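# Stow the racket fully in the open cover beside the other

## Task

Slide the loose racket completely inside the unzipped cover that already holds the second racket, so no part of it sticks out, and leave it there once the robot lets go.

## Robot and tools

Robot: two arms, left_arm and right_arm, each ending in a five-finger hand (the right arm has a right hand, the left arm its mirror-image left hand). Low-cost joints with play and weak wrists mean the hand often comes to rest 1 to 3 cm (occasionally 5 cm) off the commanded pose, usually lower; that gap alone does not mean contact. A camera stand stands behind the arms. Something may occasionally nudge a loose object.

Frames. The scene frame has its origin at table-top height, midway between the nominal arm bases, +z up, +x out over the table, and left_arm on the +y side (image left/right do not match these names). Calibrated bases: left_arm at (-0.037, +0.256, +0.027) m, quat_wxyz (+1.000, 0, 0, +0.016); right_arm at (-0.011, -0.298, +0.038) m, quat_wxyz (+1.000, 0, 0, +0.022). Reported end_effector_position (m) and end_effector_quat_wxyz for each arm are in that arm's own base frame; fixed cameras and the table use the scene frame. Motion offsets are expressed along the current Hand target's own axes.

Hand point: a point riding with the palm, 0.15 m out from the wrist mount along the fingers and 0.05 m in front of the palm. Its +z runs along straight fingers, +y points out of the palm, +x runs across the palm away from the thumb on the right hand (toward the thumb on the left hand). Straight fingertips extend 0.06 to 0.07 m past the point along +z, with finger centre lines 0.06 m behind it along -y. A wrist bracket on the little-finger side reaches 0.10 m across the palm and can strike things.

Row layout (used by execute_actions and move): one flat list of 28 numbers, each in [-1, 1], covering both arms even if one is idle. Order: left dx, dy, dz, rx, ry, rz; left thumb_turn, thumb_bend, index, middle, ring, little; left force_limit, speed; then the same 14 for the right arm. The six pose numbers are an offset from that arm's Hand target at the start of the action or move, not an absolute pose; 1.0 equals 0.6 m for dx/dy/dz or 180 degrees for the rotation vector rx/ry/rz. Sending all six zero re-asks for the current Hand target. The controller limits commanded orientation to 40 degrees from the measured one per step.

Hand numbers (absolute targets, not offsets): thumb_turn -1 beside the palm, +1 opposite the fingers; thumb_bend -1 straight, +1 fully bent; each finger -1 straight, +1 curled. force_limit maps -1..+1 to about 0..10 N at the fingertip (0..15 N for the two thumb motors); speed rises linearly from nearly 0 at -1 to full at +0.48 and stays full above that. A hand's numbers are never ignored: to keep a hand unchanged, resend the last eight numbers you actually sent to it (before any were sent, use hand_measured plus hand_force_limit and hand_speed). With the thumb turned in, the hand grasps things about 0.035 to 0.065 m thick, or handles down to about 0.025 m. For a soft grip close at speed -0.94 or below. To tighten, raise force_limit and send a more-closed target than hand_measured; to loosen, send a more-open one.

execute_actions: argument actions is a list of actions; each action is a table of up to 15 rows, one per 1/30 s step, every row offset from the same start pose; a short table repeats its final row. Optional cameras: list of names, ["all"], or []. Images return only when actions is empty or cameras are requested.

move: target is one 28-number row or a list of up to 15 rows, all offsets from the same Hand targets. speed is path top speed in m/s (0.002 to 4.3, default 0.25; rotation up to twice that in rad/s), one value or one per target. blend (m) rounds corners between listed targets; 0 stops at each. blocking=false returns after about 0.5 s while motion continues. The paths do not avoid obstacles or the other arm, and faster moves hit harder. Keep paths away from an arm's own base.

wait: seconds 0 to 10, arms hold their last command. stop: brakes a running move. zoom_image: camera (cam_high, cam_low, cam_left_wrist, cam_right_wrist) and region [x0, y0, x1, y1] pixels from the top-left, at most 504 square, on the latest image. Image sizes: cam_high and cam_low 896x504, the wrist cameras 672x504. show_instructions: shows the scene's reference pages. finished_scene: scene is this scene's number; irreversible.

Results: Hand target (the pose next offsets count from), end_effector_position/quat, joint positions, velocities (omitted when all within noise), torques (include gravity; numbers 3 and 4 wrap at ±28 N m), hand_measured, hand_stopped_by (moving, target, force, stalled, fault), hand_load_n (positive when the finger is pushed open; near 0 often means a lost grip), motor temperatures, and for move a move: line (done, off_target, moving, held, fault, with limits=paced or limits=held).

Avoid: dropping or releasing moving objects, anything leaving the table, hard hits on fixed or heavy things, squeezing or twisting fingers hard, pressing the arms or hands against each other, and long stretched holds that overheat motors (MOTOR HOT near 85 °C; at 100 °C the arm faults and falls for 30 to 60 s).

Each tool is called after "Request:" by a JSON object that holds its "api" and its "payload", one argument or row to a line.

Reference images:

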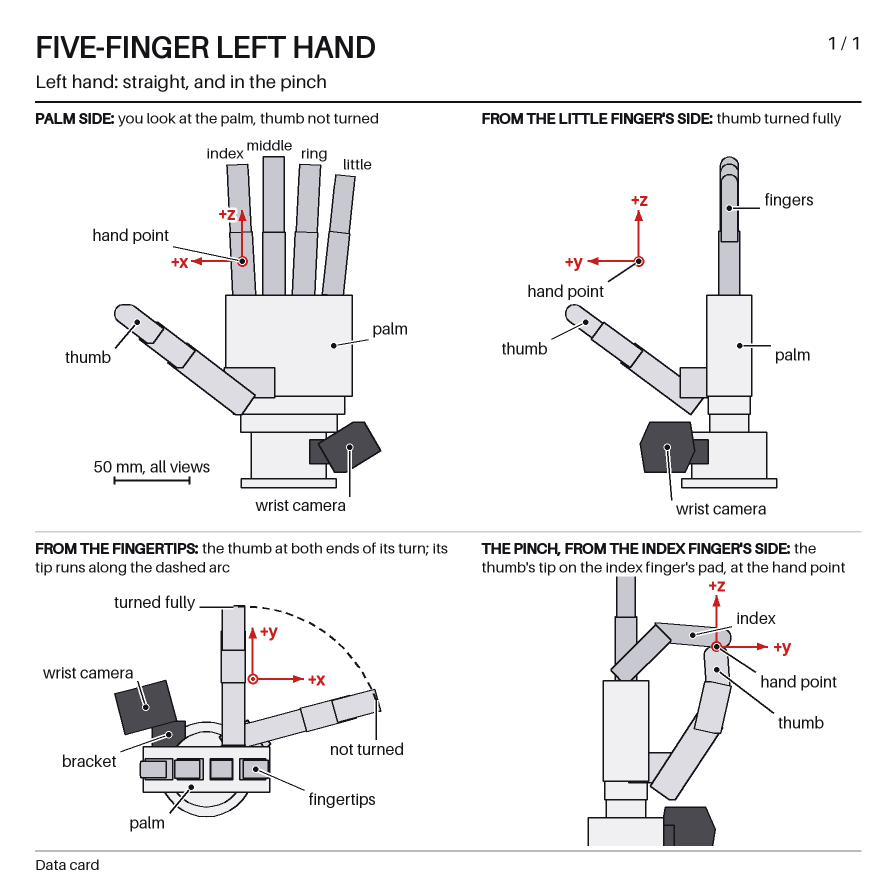

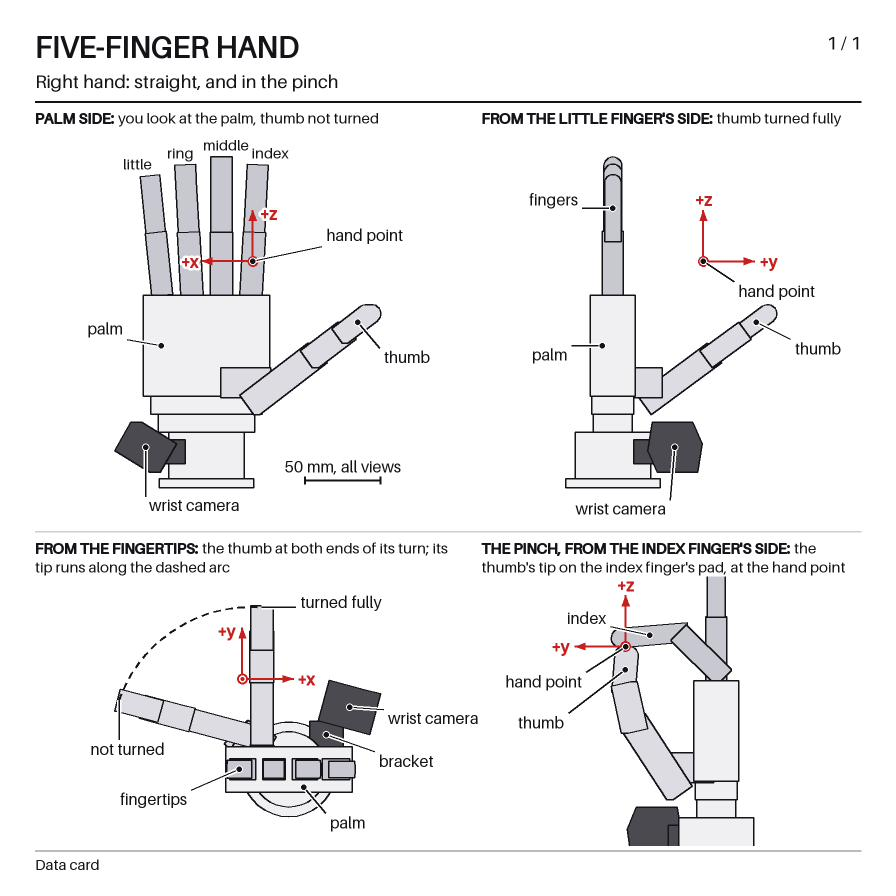

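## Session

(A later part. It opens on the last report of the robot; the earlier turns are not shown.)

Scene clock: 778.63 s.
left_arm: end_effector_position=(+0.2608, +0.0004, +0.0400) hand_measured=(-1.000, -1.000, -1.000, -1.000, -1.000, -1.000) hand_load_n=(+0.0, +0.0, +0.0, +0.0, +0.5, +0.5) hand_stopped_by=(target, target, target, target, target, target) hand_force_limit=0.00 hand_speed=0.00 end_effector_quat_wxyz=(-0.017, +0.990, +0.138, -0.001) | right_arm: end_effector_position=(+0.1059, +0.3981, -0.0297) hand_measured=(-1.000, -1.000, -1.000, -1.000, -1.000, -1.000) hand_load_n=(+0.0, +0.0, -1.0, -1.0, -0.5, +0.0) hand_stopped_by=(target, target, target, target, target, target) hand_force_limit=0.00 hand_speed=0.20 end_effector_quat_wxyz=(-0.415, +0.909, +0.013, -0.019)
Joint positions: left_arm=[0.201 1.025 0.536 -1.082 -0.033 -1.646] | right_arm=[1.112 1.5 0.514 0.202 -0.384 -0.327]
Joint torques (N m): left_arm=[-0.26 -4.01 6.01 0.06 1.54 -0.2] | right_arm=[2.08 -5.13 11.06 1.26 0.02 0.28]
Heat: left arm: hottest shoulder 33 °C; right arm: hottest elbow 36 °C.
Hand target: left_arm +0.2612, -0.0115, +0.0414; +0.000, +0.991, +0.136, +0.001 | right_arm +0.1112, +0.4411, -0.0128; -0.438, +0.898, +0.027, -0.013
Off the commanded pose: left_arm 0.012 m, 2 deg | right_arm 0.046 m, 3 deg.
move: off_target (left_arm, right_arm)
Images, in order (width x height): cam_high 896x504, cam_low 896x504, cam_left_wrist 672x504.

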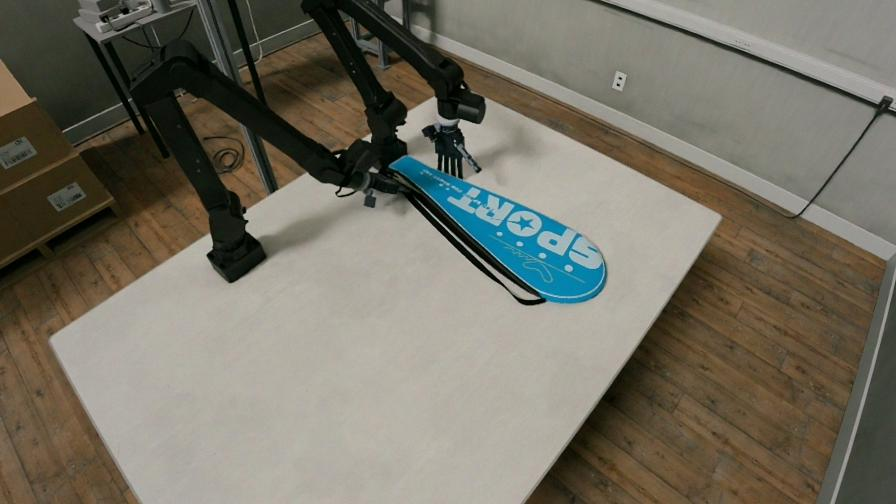

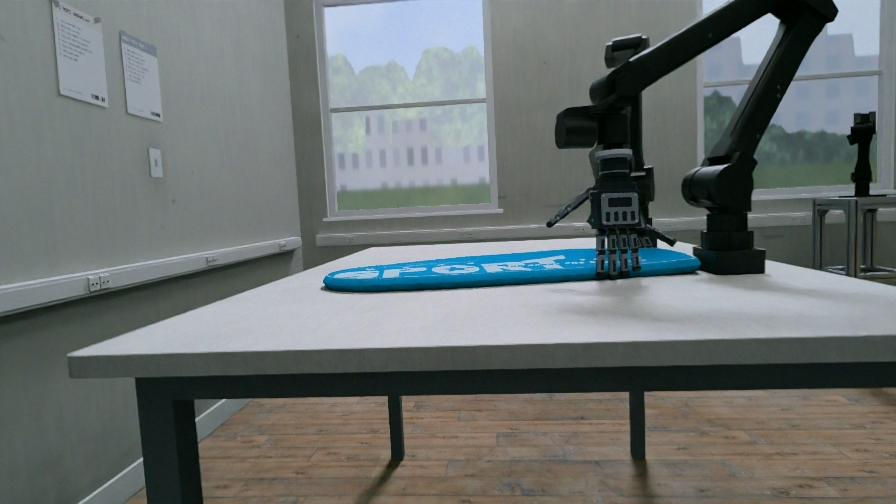

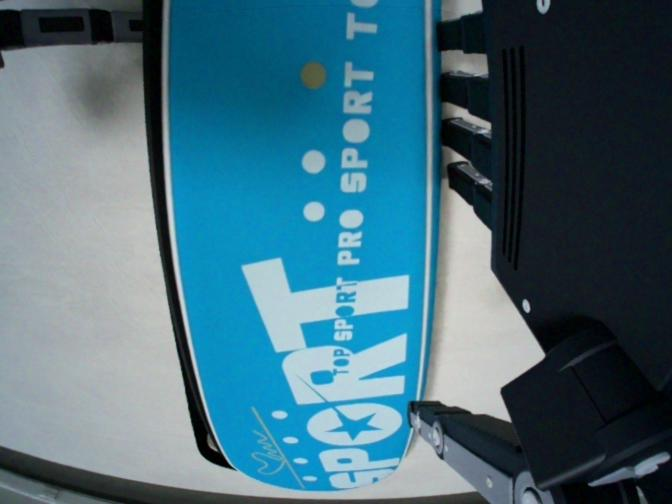

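Request:
{"api": "move", "payload": {
  "target": [
    [0,0,0,0,0,0,-1,-1,-1,-1,-1,-1,0,0, 0,0.105,-0.10,0,0,0,-1,-1,-1,-1,-1,-1,0,0.2],
    [0,0,0,0,0,0,-1,-1,-1,-1,-1,-1,0,0, 0.05,0.04,-0.36,0,0,0,-1,-1,-1,-1,-1,-1,0,0.2]
  ],
  "cameras": ["cam_right_wrist","cam_high"],
  "speed": 0.15
}}

Request:
{"api": "zoom_image", "payload": {
  "camera": "cam_high",
  "region": [360, 130, 460, 210]
}}

Request:
{"api": "zoom_image", "payload": {
  "camera": "cam_right_wrist",
  "region": [200, 0, 500, 240]
}}

Scene clock: 788.00 s.
left_arm: end_effector_position=(+0.2618, -0.0054, +0.0413) hand_measured=(-1.000, -1.000, -1.000, -1.000, -1.000, -1.000) hand_load_n=(+0.0, +0.0, +0.0, +0.0, +0.0, +0.0) hand_stopped_by=(target, target, target, target, target, target) hand_force_limit=0.00 hand_speed=0.00 end_effector_quat_wxyz=(-0.005, +0.991, +0.136, +0.000) | right_arm: end_effector_position=(+0.1291, +0.2459, +0.0693) hand_measured=(-1.000, -1.000, -1.000, -1.000, -1.000, -1.000) hand_load_n=(+0.0, +0.0, +0.0, +0.0, +0.0, +0.0) hand_stopped_by=(target, target, target, target, target, target) hand_force_limit=0.00 hand_speed=0.20 end_effector_quat_wxyz=(-0.417, +0.908, +0.015, -0.042)
Joint positions: left_arm=[0.196 1.025 0.536 -1.082 -0.009 -1.647] | right_arm=[0.67 0.917 0.454 -0.555 -0.705 -0.727]
Joint torques (N m): left_arm=[-0.03 -3.84 6.01 0.08 0.49 -0.2] | right_arm=[-1.44 -3.72 12.25 0.2 -0.64 0.02]
Heat: left arm: hottest shoulder 33 °C; right arm: hottest elbow 36 °C.
Hand target: left_arm +0.2612, -0.0114, +0.0413; +0.000, +0.991, +0.136, +0.001 | right_arm +0.1520, +0.2582, +0.1013; -0.438, +0.898, +0.027, -0.013
Off the commanded pose: left_arm 0.006 m, 1 deg | right_arm 0.041 m, 4 deg.
move: off_target (right_arm)
Images, in order (width x height): cam_high 896x504, cam_right_wrist 672x504.

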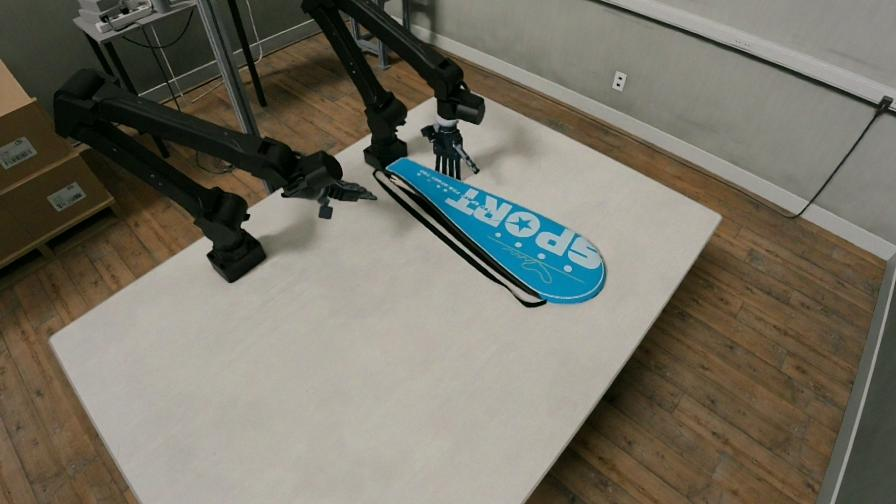

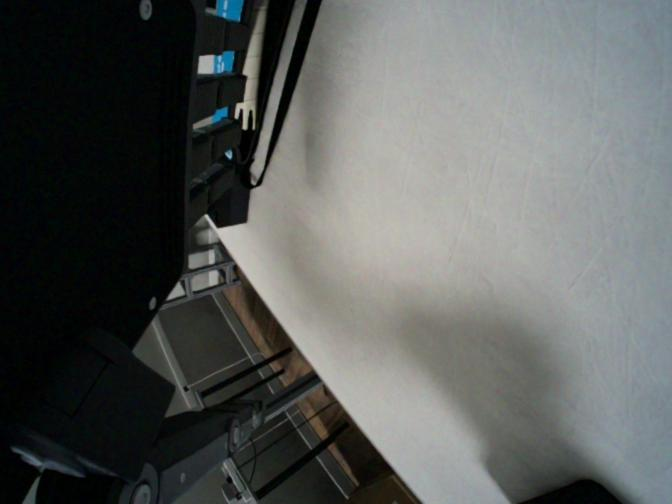

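Scaled by 5.040 from the camera's 896x504 image, which has a finer 1280x720 frame.

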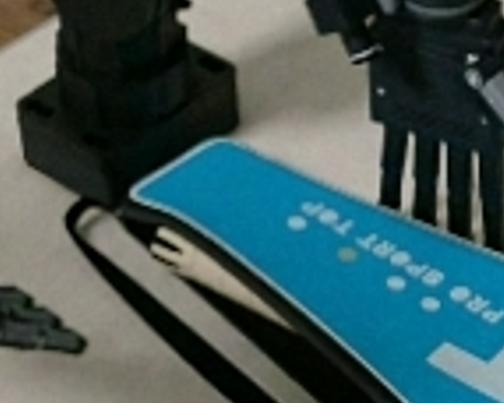

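Scaled by 1.680 from the camera's 672x504 image, which has a finer 960x720 frame.

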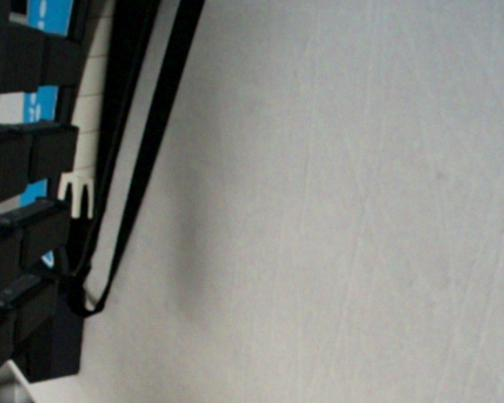

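Request:
{"api": "move", "payload": {
  "target": [
    [0,0,0,0,0,0,-1,-1,-1,-1,-1,-1,0,0, 0,-0.05,-0.1,0.15,0,0,-1,-1,-1,-1,-1,-1,0,0.2]
  ],
  "cameras": ["cam_right_wrist"],
  "speed": 0.2
}}

Request:
{"api": "zoom_image", "payload": {
  "camera": "cam_right_wrist",
  "region": [240, 0, 540, 240]
}}

Scene clock: 794.60 s.
left_arm: end_effector_position=(+0.2618, -0.0054, +0.0413) hand_measured=(-1.000, -1.000, -1.000, -1.000, -1.000, -1.000) hand_load_n=(+0.0, +0.0, +0.0, +0.0, +0.0, +0.0) hand_stopped_by=(target, target, target, target, target, target) hand_force_limit=0.00 hand_speed=0.00 end_effector_quat_wxyz=(-0.005, +0.991, +0.136, +0.000) | right_arm: end_effector_position=(+0.1505, +0.2306, +0.1579) hand_measured=(-1.000, -1.000, -1.000, -1.000, -1.000, -1.000) hand_load_n=(+0.0, +0.0, +0.0, +0.0, +0.0, +0.0) hand_stopped_by=(target, target, target, target, target, target) hand_force_limit=0.00 hand_speed=0.20 end_effector_quat_wxyz=(-0.631, +0.775, +0.020, -0.032)
Joint positions: left_arm=[0.196 1.025 0.536 -1.082 -0.009 -1.647] | right_arm=[0.277 0.759 0.407 -0.449 -1.285 -0.756]
Joint torques (N m): left_arm=[-0.03 -3.9 6.02 0.08 0.49 -0.19] | right_arm=[-1.44 -2.32 7.31 1.5 -0.79 0.24]
Heat: left arm: hottest shoulder 32 °C; right arm: hottest elbow 37 °C.
Hand target: left_arm +0.2612, -0.0114, +0.0413; +0.000, +0.991, +0.136, +0.001 | right_arm +0.1538, +0.2295, +0.1619; -0.636, +0.771, +0.023, -0.019
Off the commanded pose: left_arm 0.006 m, 1 deg | right_arm 0.005 m, 2 deg.
move: done
Images, in order (width x height): cam_right_wrist 672x504.

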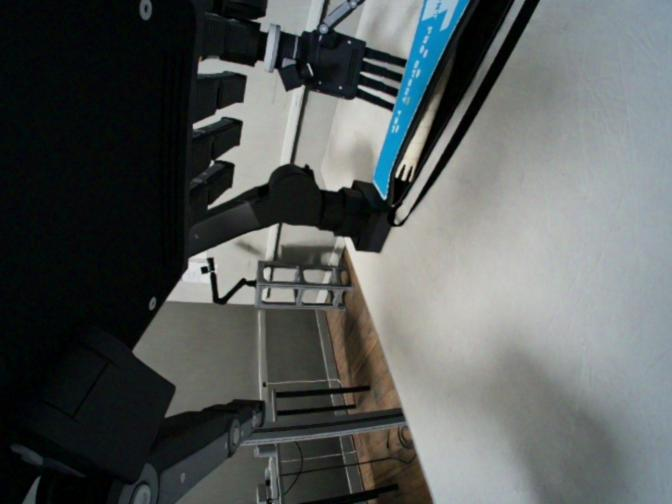

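Scaled by 1.680 from the camera's 672x504 image, which has a finer 960x720 frame.

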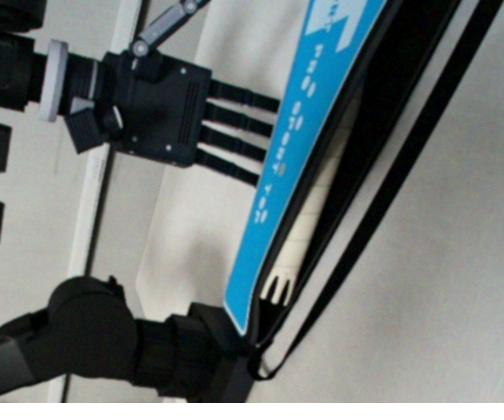

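Request:
{"api": "zoom_image", "payload": {
  "camera": "cam_right_wrist",
  "region": [360, 80, 480, 230]
}}

Scaled by 3.360 from the camera's 672x504 image, which has a finer 960x720 frame.

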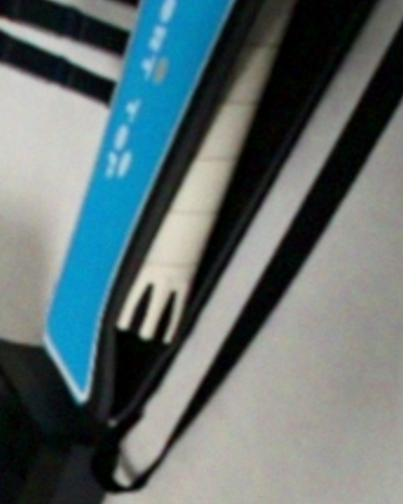

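Request:
{"api": "move", "payload": {
  "target": [
    [0,-0.03,0,0,0,0,-1,-1,-1,-1,-1,-1,0,0, 0.0018,0.1137,0.2183,-0.15,0,0,-1,-1,-1,-1,-1,-1,0,0.2],
    [-0.05,-0.03,0,0,0,0,-1,-1,-1,-1,-1,-1,0,0, 0.0018,0.1137,0.2183,-0.15,0,0,-1,-1,-1,-1,-1,-1,0,0.2],
    [-0.05,0.01,0,0,0,0,-1,-1,-1,-1,-1,-1,0,0, 0.0018,0.2347,0.2417,-0.15,0,0,-1,-1,-1,-1,-1,-1,0,0.2]
  ],
  "cameras": ["all"],
  "speed": 0.15
}}

Request:
{"api": "zoom_image", "payload": {
  "camera": "cam_high",
  "region": [350, 110, 480, 220]
}}

Request:
{"api": "zoom_image", "payload": {
  "camera": "cam_left_wrist",
  "region": [0, 0, 250, 250]
}}

Scene clock: 829.10 s.
left_arm: end_effector_position=(+0.2366, -0.0201, +0.0420) hand_measured=(-1.000, -1.000, -1.000, -1.000, -1.000, -1.000) hand_load_n=(+0.0, +0.0, +0.0, +0.5, +0.0, +0.0) hand_stopped_by=(target, target, target, target, target, target) hand_force_limit=0.00 hand_speed=0.00 end_effector_quat_wxyz=(-0.002, +0.991, +0.136, +0.004) | right_arm: end_effector_position=(+0.1497, +0.3392, -0.0037) hand_measured=(-1.000, -1.000, -1.000, -1.000, -1.000, -1.000) hand_load_n=(+0.0, +0.0, +0.0, +0.0, +0.0, +0.0) hand_stopped_by=(target, target, target, target, target, target) hand_force_limit=0.00 hand_speed=0.20 end_effector_quat_wxyz=(-0.434, +0.901, +0.024, -0.014)
Joint positions: left_arm=[0.152 0.916 0.478 -1.125 -0.004 -1.692] | right_arm=[0.882 1.343 0.457 0.059 -0.56 -0.519]
Joint torques (N m): left_arm=[-0.15 -2.55 6.31 -0.18 0.28 -0.2] | right_arm=[1.03 -4.89 5.5 1.85 -0.19 0.24]
Heat: left arm: hottest shoulder 32 °C; right arm: hottest elbow 36 °C.
Hand target: left_arm +0.2339, -0.0253, +0.0413; +0.000, +0.991, +0.136, +0.001 | right_arm +0.1481, +0.3448, -0.0040; -0.438, +0.898, +0.027, -0.013
Off the commanded pose: left_arm 0.006 m, 0 deg | right_arm 0.006 m, 1 deg.
move: done

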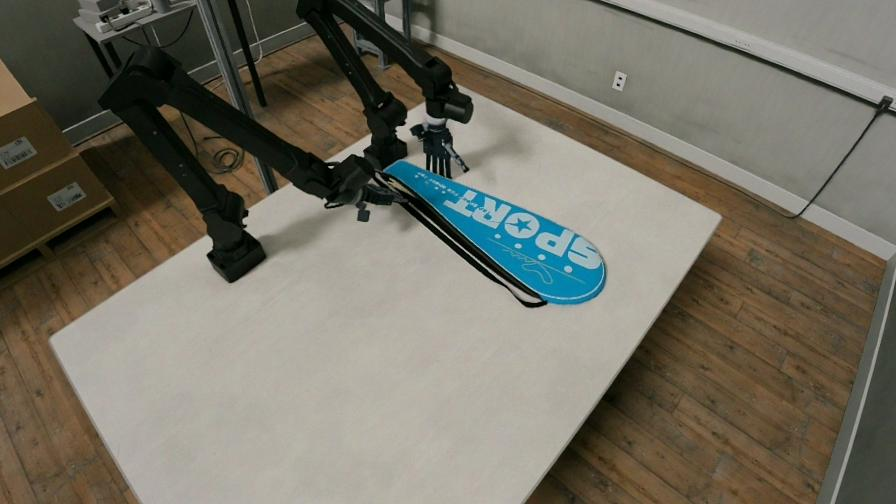

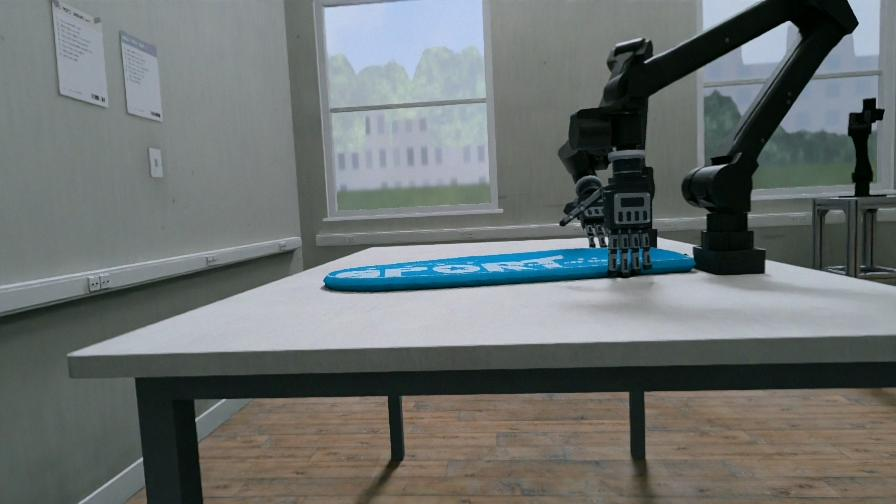

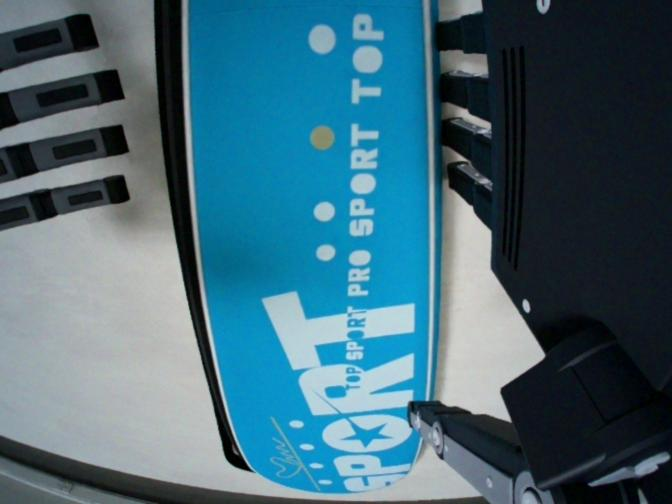

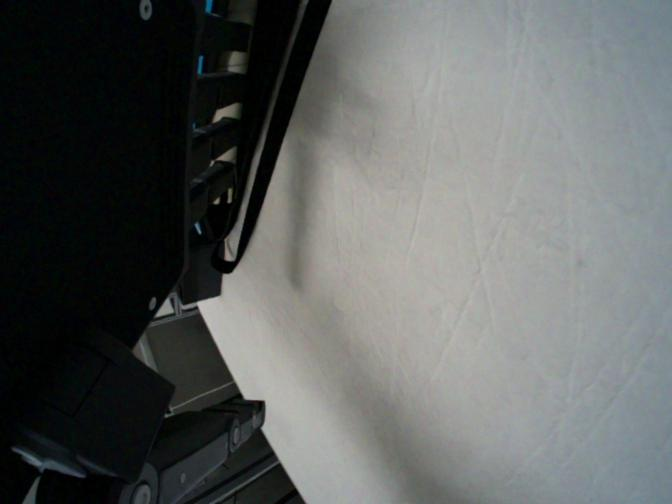

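Scaled by 3.877 from the camera's 896x504 image, which has a finer 1280x720 frame.

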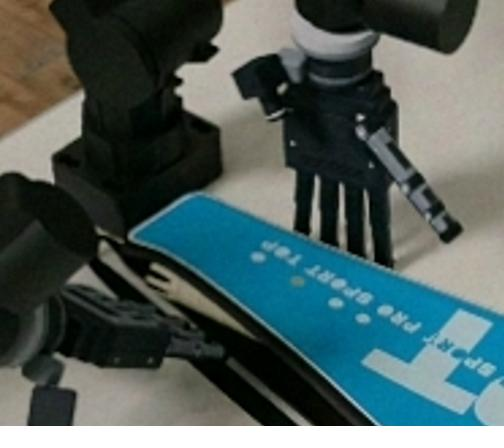

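Scaled by 2.016 from the camera's 672x504 image, which has a finer 960x720 frame.

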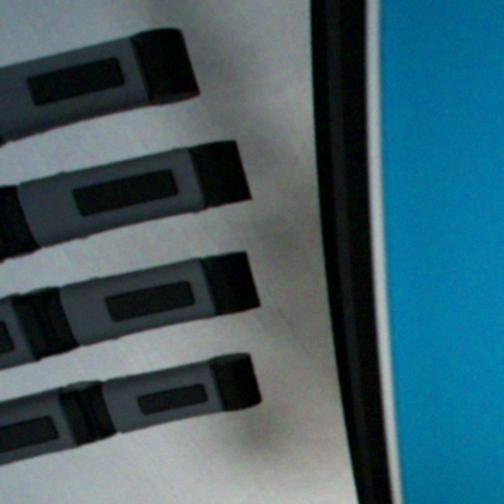

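Request:
{"api": "move", "payload": {
  "target": [
    [0,0,0,0,0,0,-1,-1,-1,-1,-1,-1,0,0, 0,-0.0220,0.0440,0,0,0,-1,-1,-1,-1,-1,-1,0,0.2]
  ],
  "cameras": ["cam_left_wrist","cam_high"],
  "speed": 0.06
}}

Request:
{"api": "zoom_image", "payload": {
  "camera": "cam_left_wrist",
  "region": [0, 0, 250, 250]
}}

Request:
{"api": "zoom_image", "payload": {
  "camera": "cam_high",
  "region": [350, 110, 480, 220]
}}

Scene clock: 835.23 s.
left_arm: end_effector_position=(+0.2366, -0.0201, +0.0420) hand_measured=(-1.000, -1.000, -1.000, -1.000, -1.000, -1.000) hand_load_n=(+0.5, +0.0, +0.0, +0.0, +0.0, +0.0) hand_stopped_by=(target, target, target, target, target, target) hand_force_limit=0.00 hand_speed=0.00 end_effector_quat_wxyz=(-0.002, +0.991, +0.136, +0.004) | right_arm: end_effector_position=(+0.1359, +0.3471, -0.0239) hand_measured=(-1.000, -1.000, -1.000, -1.000, -1.000, -1.000) hand_load_n=(+0.0, +0.0, +0.0, +0.0, +0.0, +0.0) hand_stopped_by=(target, target, target, target, target, target) hand_force_limit=0.00 hand_speed=0.20 end_effector_quat_wxyz=(-0.417, +0.908, +0.016, -0.025)
Joint positions: left_arm=[0.152 0.916 0.478 -1.125 -0.004 -1.692] | right_arm=[0.937 1.416 0.457 0.112 -0.519 -0.469]
Joint torques (N m): left_arm=[-0.15 -2.49 6.32 -0.18 0.28 -0.2] | right_arm=[1.03 -5.3 8.43 1.83 -0.18 0.24]
Heat: left arm: hottest shoulder 32 °C; right arm: hottest elbow 36 °C.
Hand target: left_arm +0.2339, -0.0253, +0.0413; +0.000, +0.991, +0.136, +0.001 | right_arm +0.1464, +0.3737, -0.0099; -0.438, +0.898, +0.027, -0.013
Off the commanded pose: left_arm 0.006 m, 0 deg | right_arm 0.032 m, 3 deg.
move: off_target (right_arm)
Images, in order (width x height): cam_high 896x504, cam_left_wrist 672x504.

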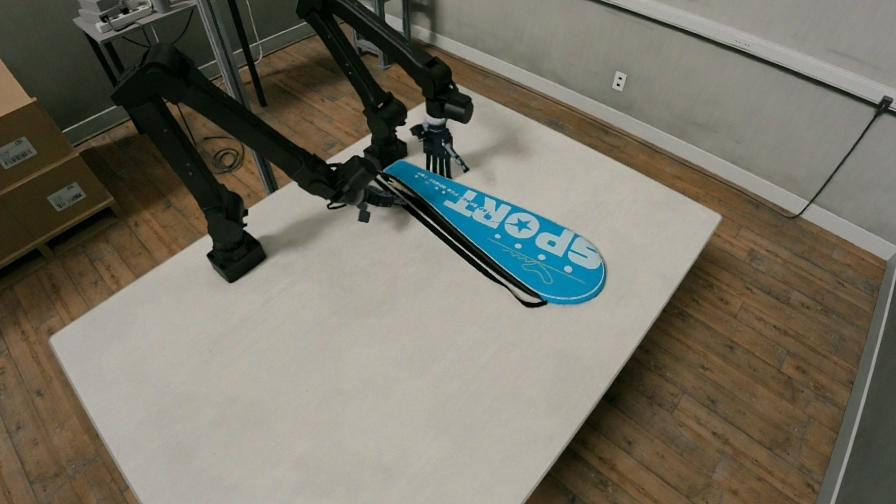

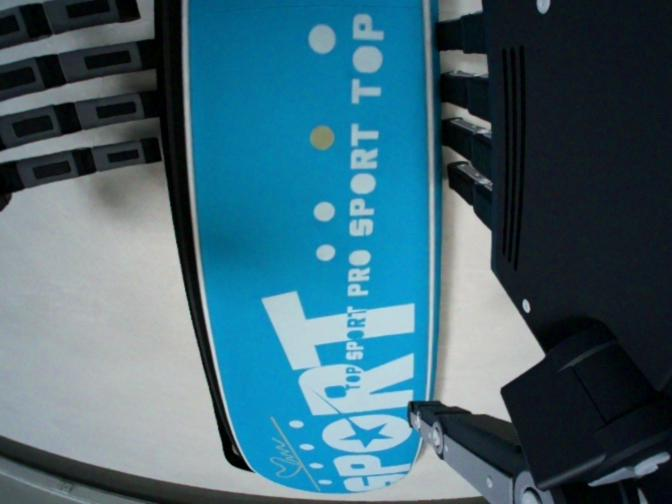

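Scaled by 2.016 from the camera's 672x504 image, which has a finer 960x720 frame.

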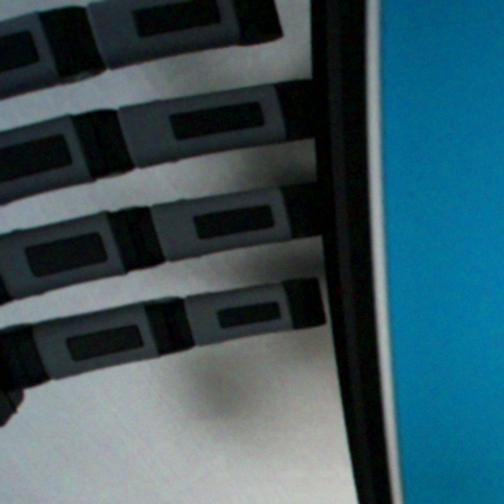

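Scaled by 3.877 from the camera's 896x504 image, which has a finer 1280x720 frame.

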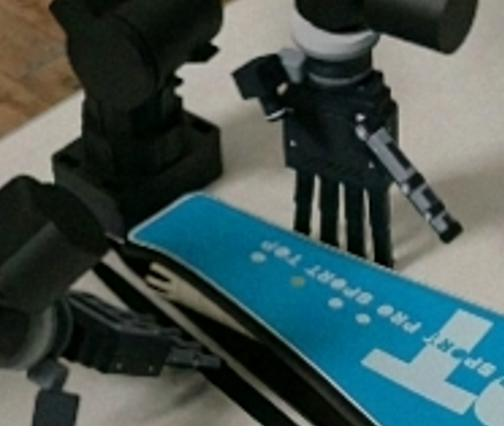

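Request:
{"api": "move", "payload": {
  "target": [
    [0,0,0,0,0,0,-1,-1,-1,-1,-1,-1,0,0, 0,-0.0567,0.0615,0,0,0,-1,-1,-1,-1,-1,-1,0,0.2]
  ],
  "cameras": ["cam_left_wrist","cam_high"],
  "speed": 0.06
}}

Request:
{"api": "zoom_image", "payload": {
  "camera": "cam_left_wrist",
  "region": [0, 0, 250, 250]
}}

Request:
{"api": "zoom_image", "payload": {
  "camera": "cam_high",
  "region": [350, 110, 480, 220]
}}

Scene clock: 841.90 s.
left_arm: end_effector_position=(+0.2366, -0.0200, +0.0420) hand_measured=(-1.000, -1.000, -1.000, -1.000, -1.000, -1.000) hand_load_n=(+0.0, +0.0, +0.0, +0.0, +0.0, +0.0) hand_stopped_by=(target, target, target, target, target, target) hand_force_limit=0.00 hand_speed=0.00 end_effector_quat_wxyz=(-0.002, +0.991, +0.136, +0.004) | right_arm: end_effector_position=(+0.1323, +0.3879, -0.0238) hand_measured=(-1.000, -1.000, -1.000, -1.000, -1.000, -1.000) hand_load_n=(+0.0, +0.0, -0.5, -0.5, +0.0, +0.0) hand_stopped_by=(target, target, target, target, target, target) hand_force_limit=0.00 hand_speed=0.20 end_effector_quat_wxyz=(-0.410, +0.912, +0.015, -0.027)
Joint positions: left_arm=[0.152 0.916 0.478 -1.125 -0.005 -1.692] | right_arm=[1.021 1.494 0.548 0.115 -0.458 -0.402]
Joint torques (N m): left_arm=[-0.15 -2.55 6.32 -0.18 0.29 -0.21] | right_arm=[1.08 -6.18 9.57 2.1 -0.07 0.29]
Heat: left arm: hottest shoulder 32 °C; right arm: hottest elbow 36 °C.
Hand target: left_arm +0.2339, -0.0253, +0.0413; +0.000, +0.991, +0.136, +0.001 | right_arm +0.1434, +0.4236, -0.0058; -0.438, +0.898, +0.027, -0.013
Off the commanded pose: left_arm 0.006 m, 0 deg | right_arm 0.042 m, 4 deg.
move: off_target (right_arm)
Images, in order (width x height): cam_high 896x504, cam_left_wrist 672x504.

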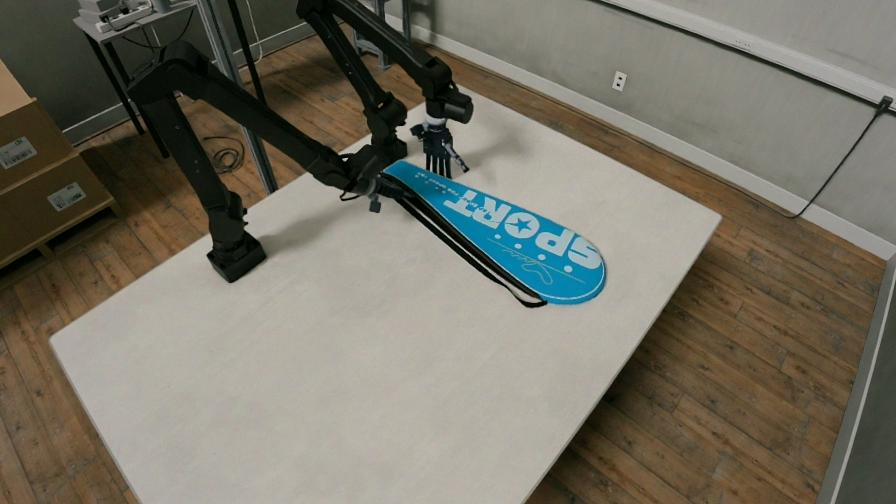

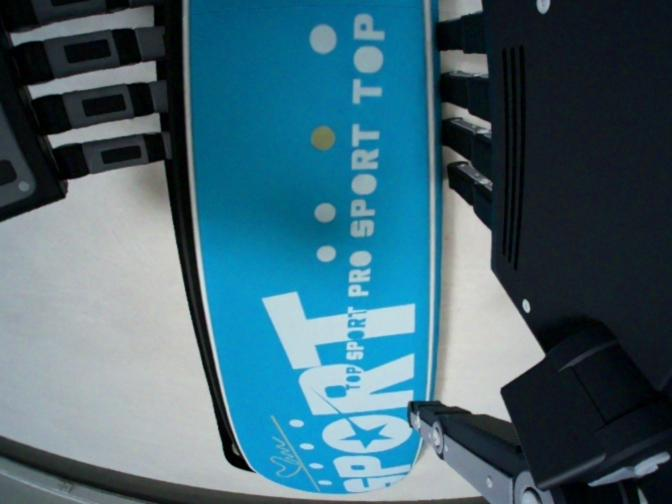

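Scaled by 2.016 from the camera's 672x504 image, which has a finer 960x720 frame.

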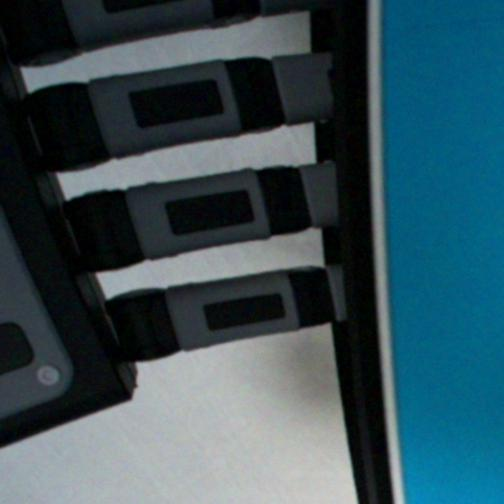

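Scaled by 3.877 from the camera's 896x504 image, which has a finer 1280x720 frame.

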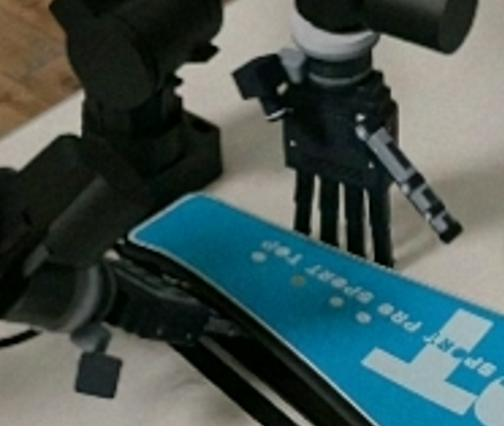

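Request:
{"api": "move", "payload": {
  "target": [
    [0,0,0,0,0,0,-1,-1,-1,-1,-1,-1,0,0, 0,-0.0200,0.0230,0,0,0,-1,-1,-1,-1,-1,-1,0,0.2]
  ],
  "cameras": ["cam_left_wrist","cam_high"],
  "speed": 0.05
}}

Request:
{"api": "zoom_image", "payload": {
  "camera": "cam_left_wrist",
  "region": [0, 0, 250, 250]
}}

Request:
{"api": "zoom_image", "payload": {
  "camera": "cam_high",
  "region": [350, 110, 480, 220]
}}

Scene clock: 846.10 s.
left_arm: end_effector_position=(+0.2366, -0.0199, +0.0420) hand_measured=(-1.000, -1.000, -1.000, -1.000, -1.000, -1.000) hand_load_n=(+0.5, -0.5, +0.0, -1.5, +0.0, +0.5) hand_stopped_by=(target, target, target, target, target, target) hand_force_limit=0.00 hand_speed=0.00 end_effector_quat_wxyz=(-0.003, +0.991, +0.136, +0.004) | right_arm: end_effector_position=(+0.1319, +0.4008, -0.0255) hand_measured=(-1.000, -1.000, -1.000, -1.000, -1.000, -1.000) hand_load_n=(+0.0, +0.0, -1.0, +0.0, +0.0, -0.5) hand_stopped_by=(target, target, target, target, target, target) hand_force_limit=0.00 hand_speed=0.20 end_effector_quat_wxyz=(-0.406, +0.913, +0.012, -0.026)
Joint positions: left_arm=[0.152 0.916 0.478 -1.125 -0.005 -1.692] | right_arm=[1.044 1.523 0.579 0.115 -0.437 -0.381]
Joint torques (N m): left_arm=[-0.15 -2.61 6.35 -0.17 0.32 -0.21] | right_arm=[1.49 -6.53 10.21 2.07 -0.14 0.26]
Heat: left arm: hottest shoulder 32 °C; right arm: hottest elbow 36 °C.
Hand target: left_arm +0.2339, -0.0253, +0.0413; +0.000, +0.991, +0.136, +0.001 | right_arm +0.1423, +0.4419, -0.0049; -0.438, +0.898, +0.027, -0.013
Off the commanded pose: left_arm 0.006 m, 0 deg | right_arm 0.047 m, 5 deg.
move: off_target (right_arm)
Images, in order (width x height): cam_high 896x504, cam_left_wrist 672x504.

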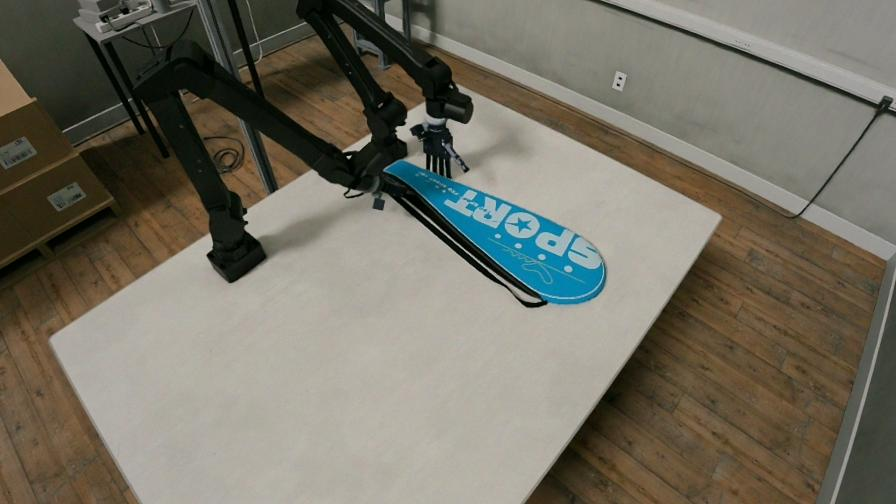

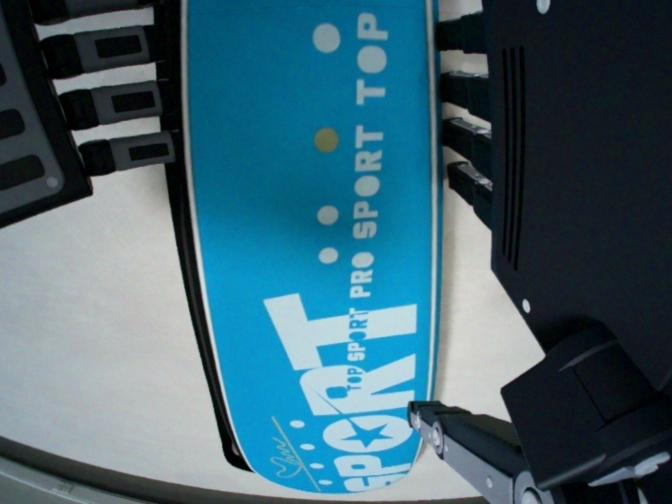

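Scaled by 2.016 from the camera's 672x504 image, which has a finer 960x720 frame.

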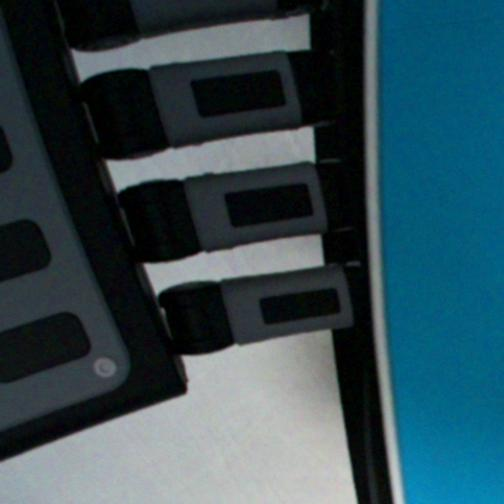

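Scaled by 3.877 from the camera's 896x504 image, which has a finer 1280x720 frame.

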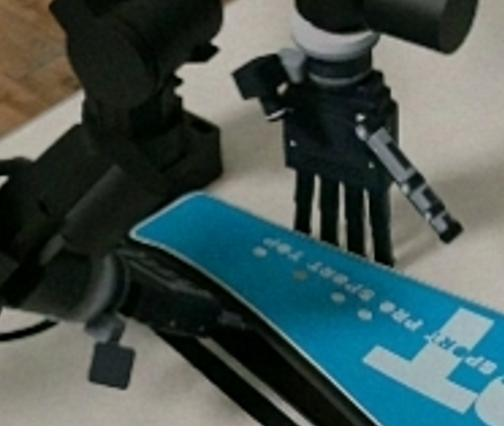

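Request:
{"api": "move", "payload": {
  "target": [
    [0,0,0,0,0,0,-1,-1,-1,-1,-1,-1,0,0, 0,0.1305,-0.194,0,0,0,-1,-1,-1,-1,-1,-1,0,0.2],
    [0,0,0,0,0,0,-1,-1,-1,-1,-1,-1,0,0, -0.002,-0.0007,-0.4505,0.15,0,0,-1,-1,-1,-1,-1,-1,0,0.2]
  ],
  "cameras": ["cam_left_wrist","cam_high","cam_right_wrist"],
  "speed": [0.1,0.25]
}}

Request:
{"api": "zoom_image", "payload": {
  "camera": "cam_right_wrist",
  "region": [360, 60, 500, 230]
}}

Request:
{"api": "zoom_image", "payload": {
  "camera": "cam_high",
  "region": [360, 130, 460, 210]
}}

Request:
{"api": "zoom_image", "payload": {
  "camera": "cam_right_wrist",
  "region": [400, 0, 560, 120]
}}

Scene clock: 856.80 s.
left_arm: end_effector_position=(+0.2366, -0.0201, +0.0420) hand_measured=(-1.000, -1.000, -1.000, -1.000, -1.000, -1.000) hand_load_n=(+0.0, +0.0, +0.0, +0.5, +0.0, +0.0) hand_stopped_by=(target, target, target, target, target, target) hand_force_limit=0.00 hand_speed=0.00 end_effector_quat_wxyz=(-0.003, +0.991, +0.137, +0.004) | right_arm: end_effector_position=(+0.1392, +0.2292, +0.1414) hand_measured=(-1.000, -1.000, -1.000, -1.000, -1.000, -1.000) hand_load_n=(-0.5, +0.0, +0.0, +0.0, -0.5, +0.0) hand_stopped_by=(target, target, target, target, target, target) hand_force_limit=0.00 hand_speed=0.20 end_effector_quat_wxyz=(-0.630, +0.775, +0.011, -0.042)
Joint positions: left_arm=[0.15 0.916 0.478 -1.125 -0.005 -1.695] | right_arm=[0.284 0.748 0.353 -0.4 -1.283 -0.722]
Joint torques (N m): left_arm=[-0.15 -2.61 6.32 -0.18 0.33 -0.19] | right_arm=[-1.44 -1.73 10.86 0.21 -0.78 0.03]
Heat: left arm: hottest elbow 32 °C; right arm: hottest elbow 38 °C.
Hand target: left_arm +0.2339, -0.0253, +0.0413; +0.000, +0.991, +0.136, +0.001 | right_arm +0.1536, +0.2294, +0.1619; -0.636, +0.771, +0.023, -0.019
Off the commanded pose: left_arm 0.006 m, 1 deg | right_arm 0.025 m, 3 deg.
move: off_target (right_arm)
Images, in order (width x height): cam_high 896x504, cam_left_wrist 672x504, cam_right_wrist 672x504.

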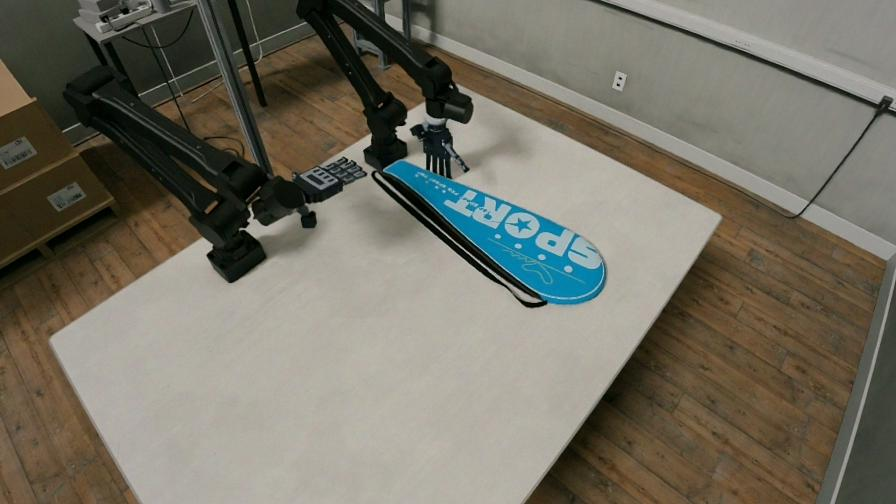

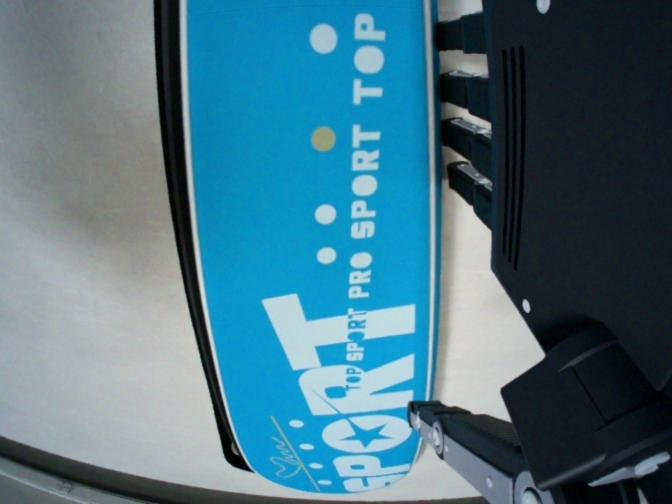

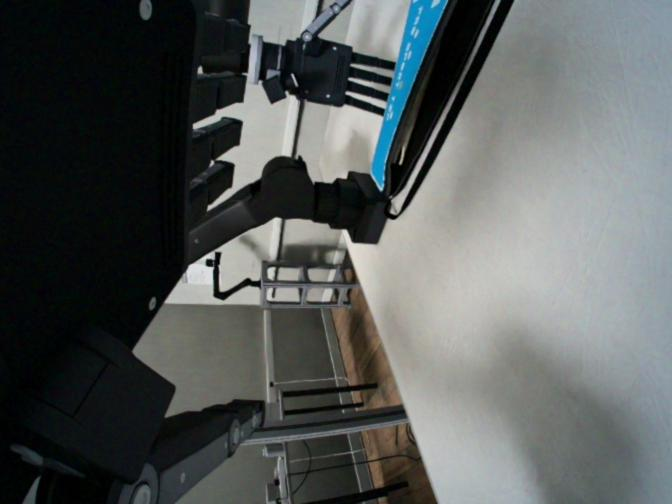

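Scaled by 2.965 from the camera's 672x504 image, which has a finer 960x720 frame.

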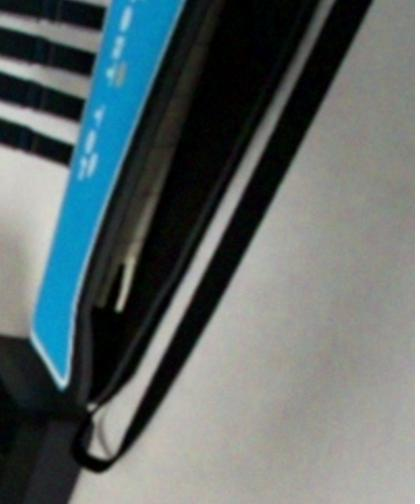

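Scaled by 5.040 from the camera's 896x504 image, which has a finer 1280x720 frame.

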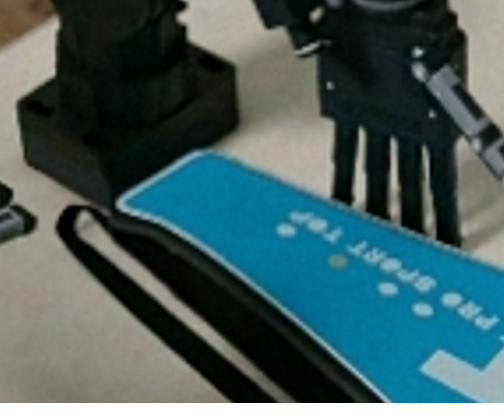

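Scaled by 3.150 from the camera's 672x504 image, which has a finer 960x720 frame.

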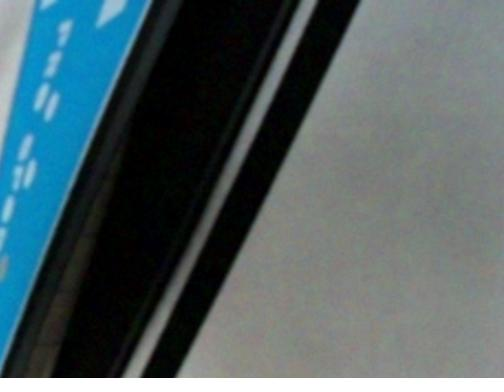

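Request:
{"api": "zoom_image", "payload": {
  "camera": "cam_high",
  "region": [430, 190, 570, 320]
}}

Request:
{"api": "zoom_image", "payload": {
  "camera": "cam_left_wrist",
  "region": [150, 200, 350, 504]
}}

Scaled by 3.600 from the camera's 896x504 image, which has a finer 1280x720 frame.

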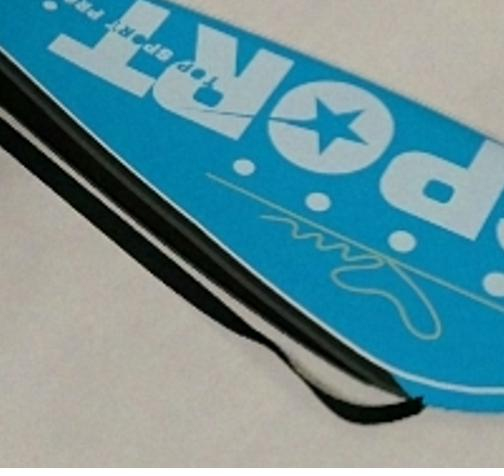

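Scaled by 1.658 from the camera's 672x504 image, which has a finer 960x720 frame.

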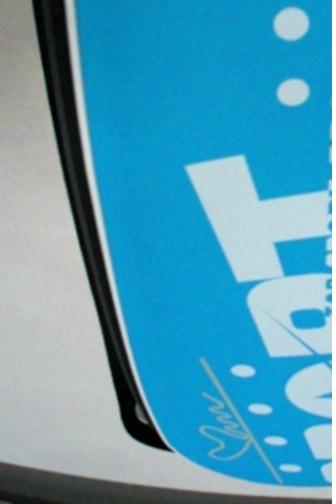

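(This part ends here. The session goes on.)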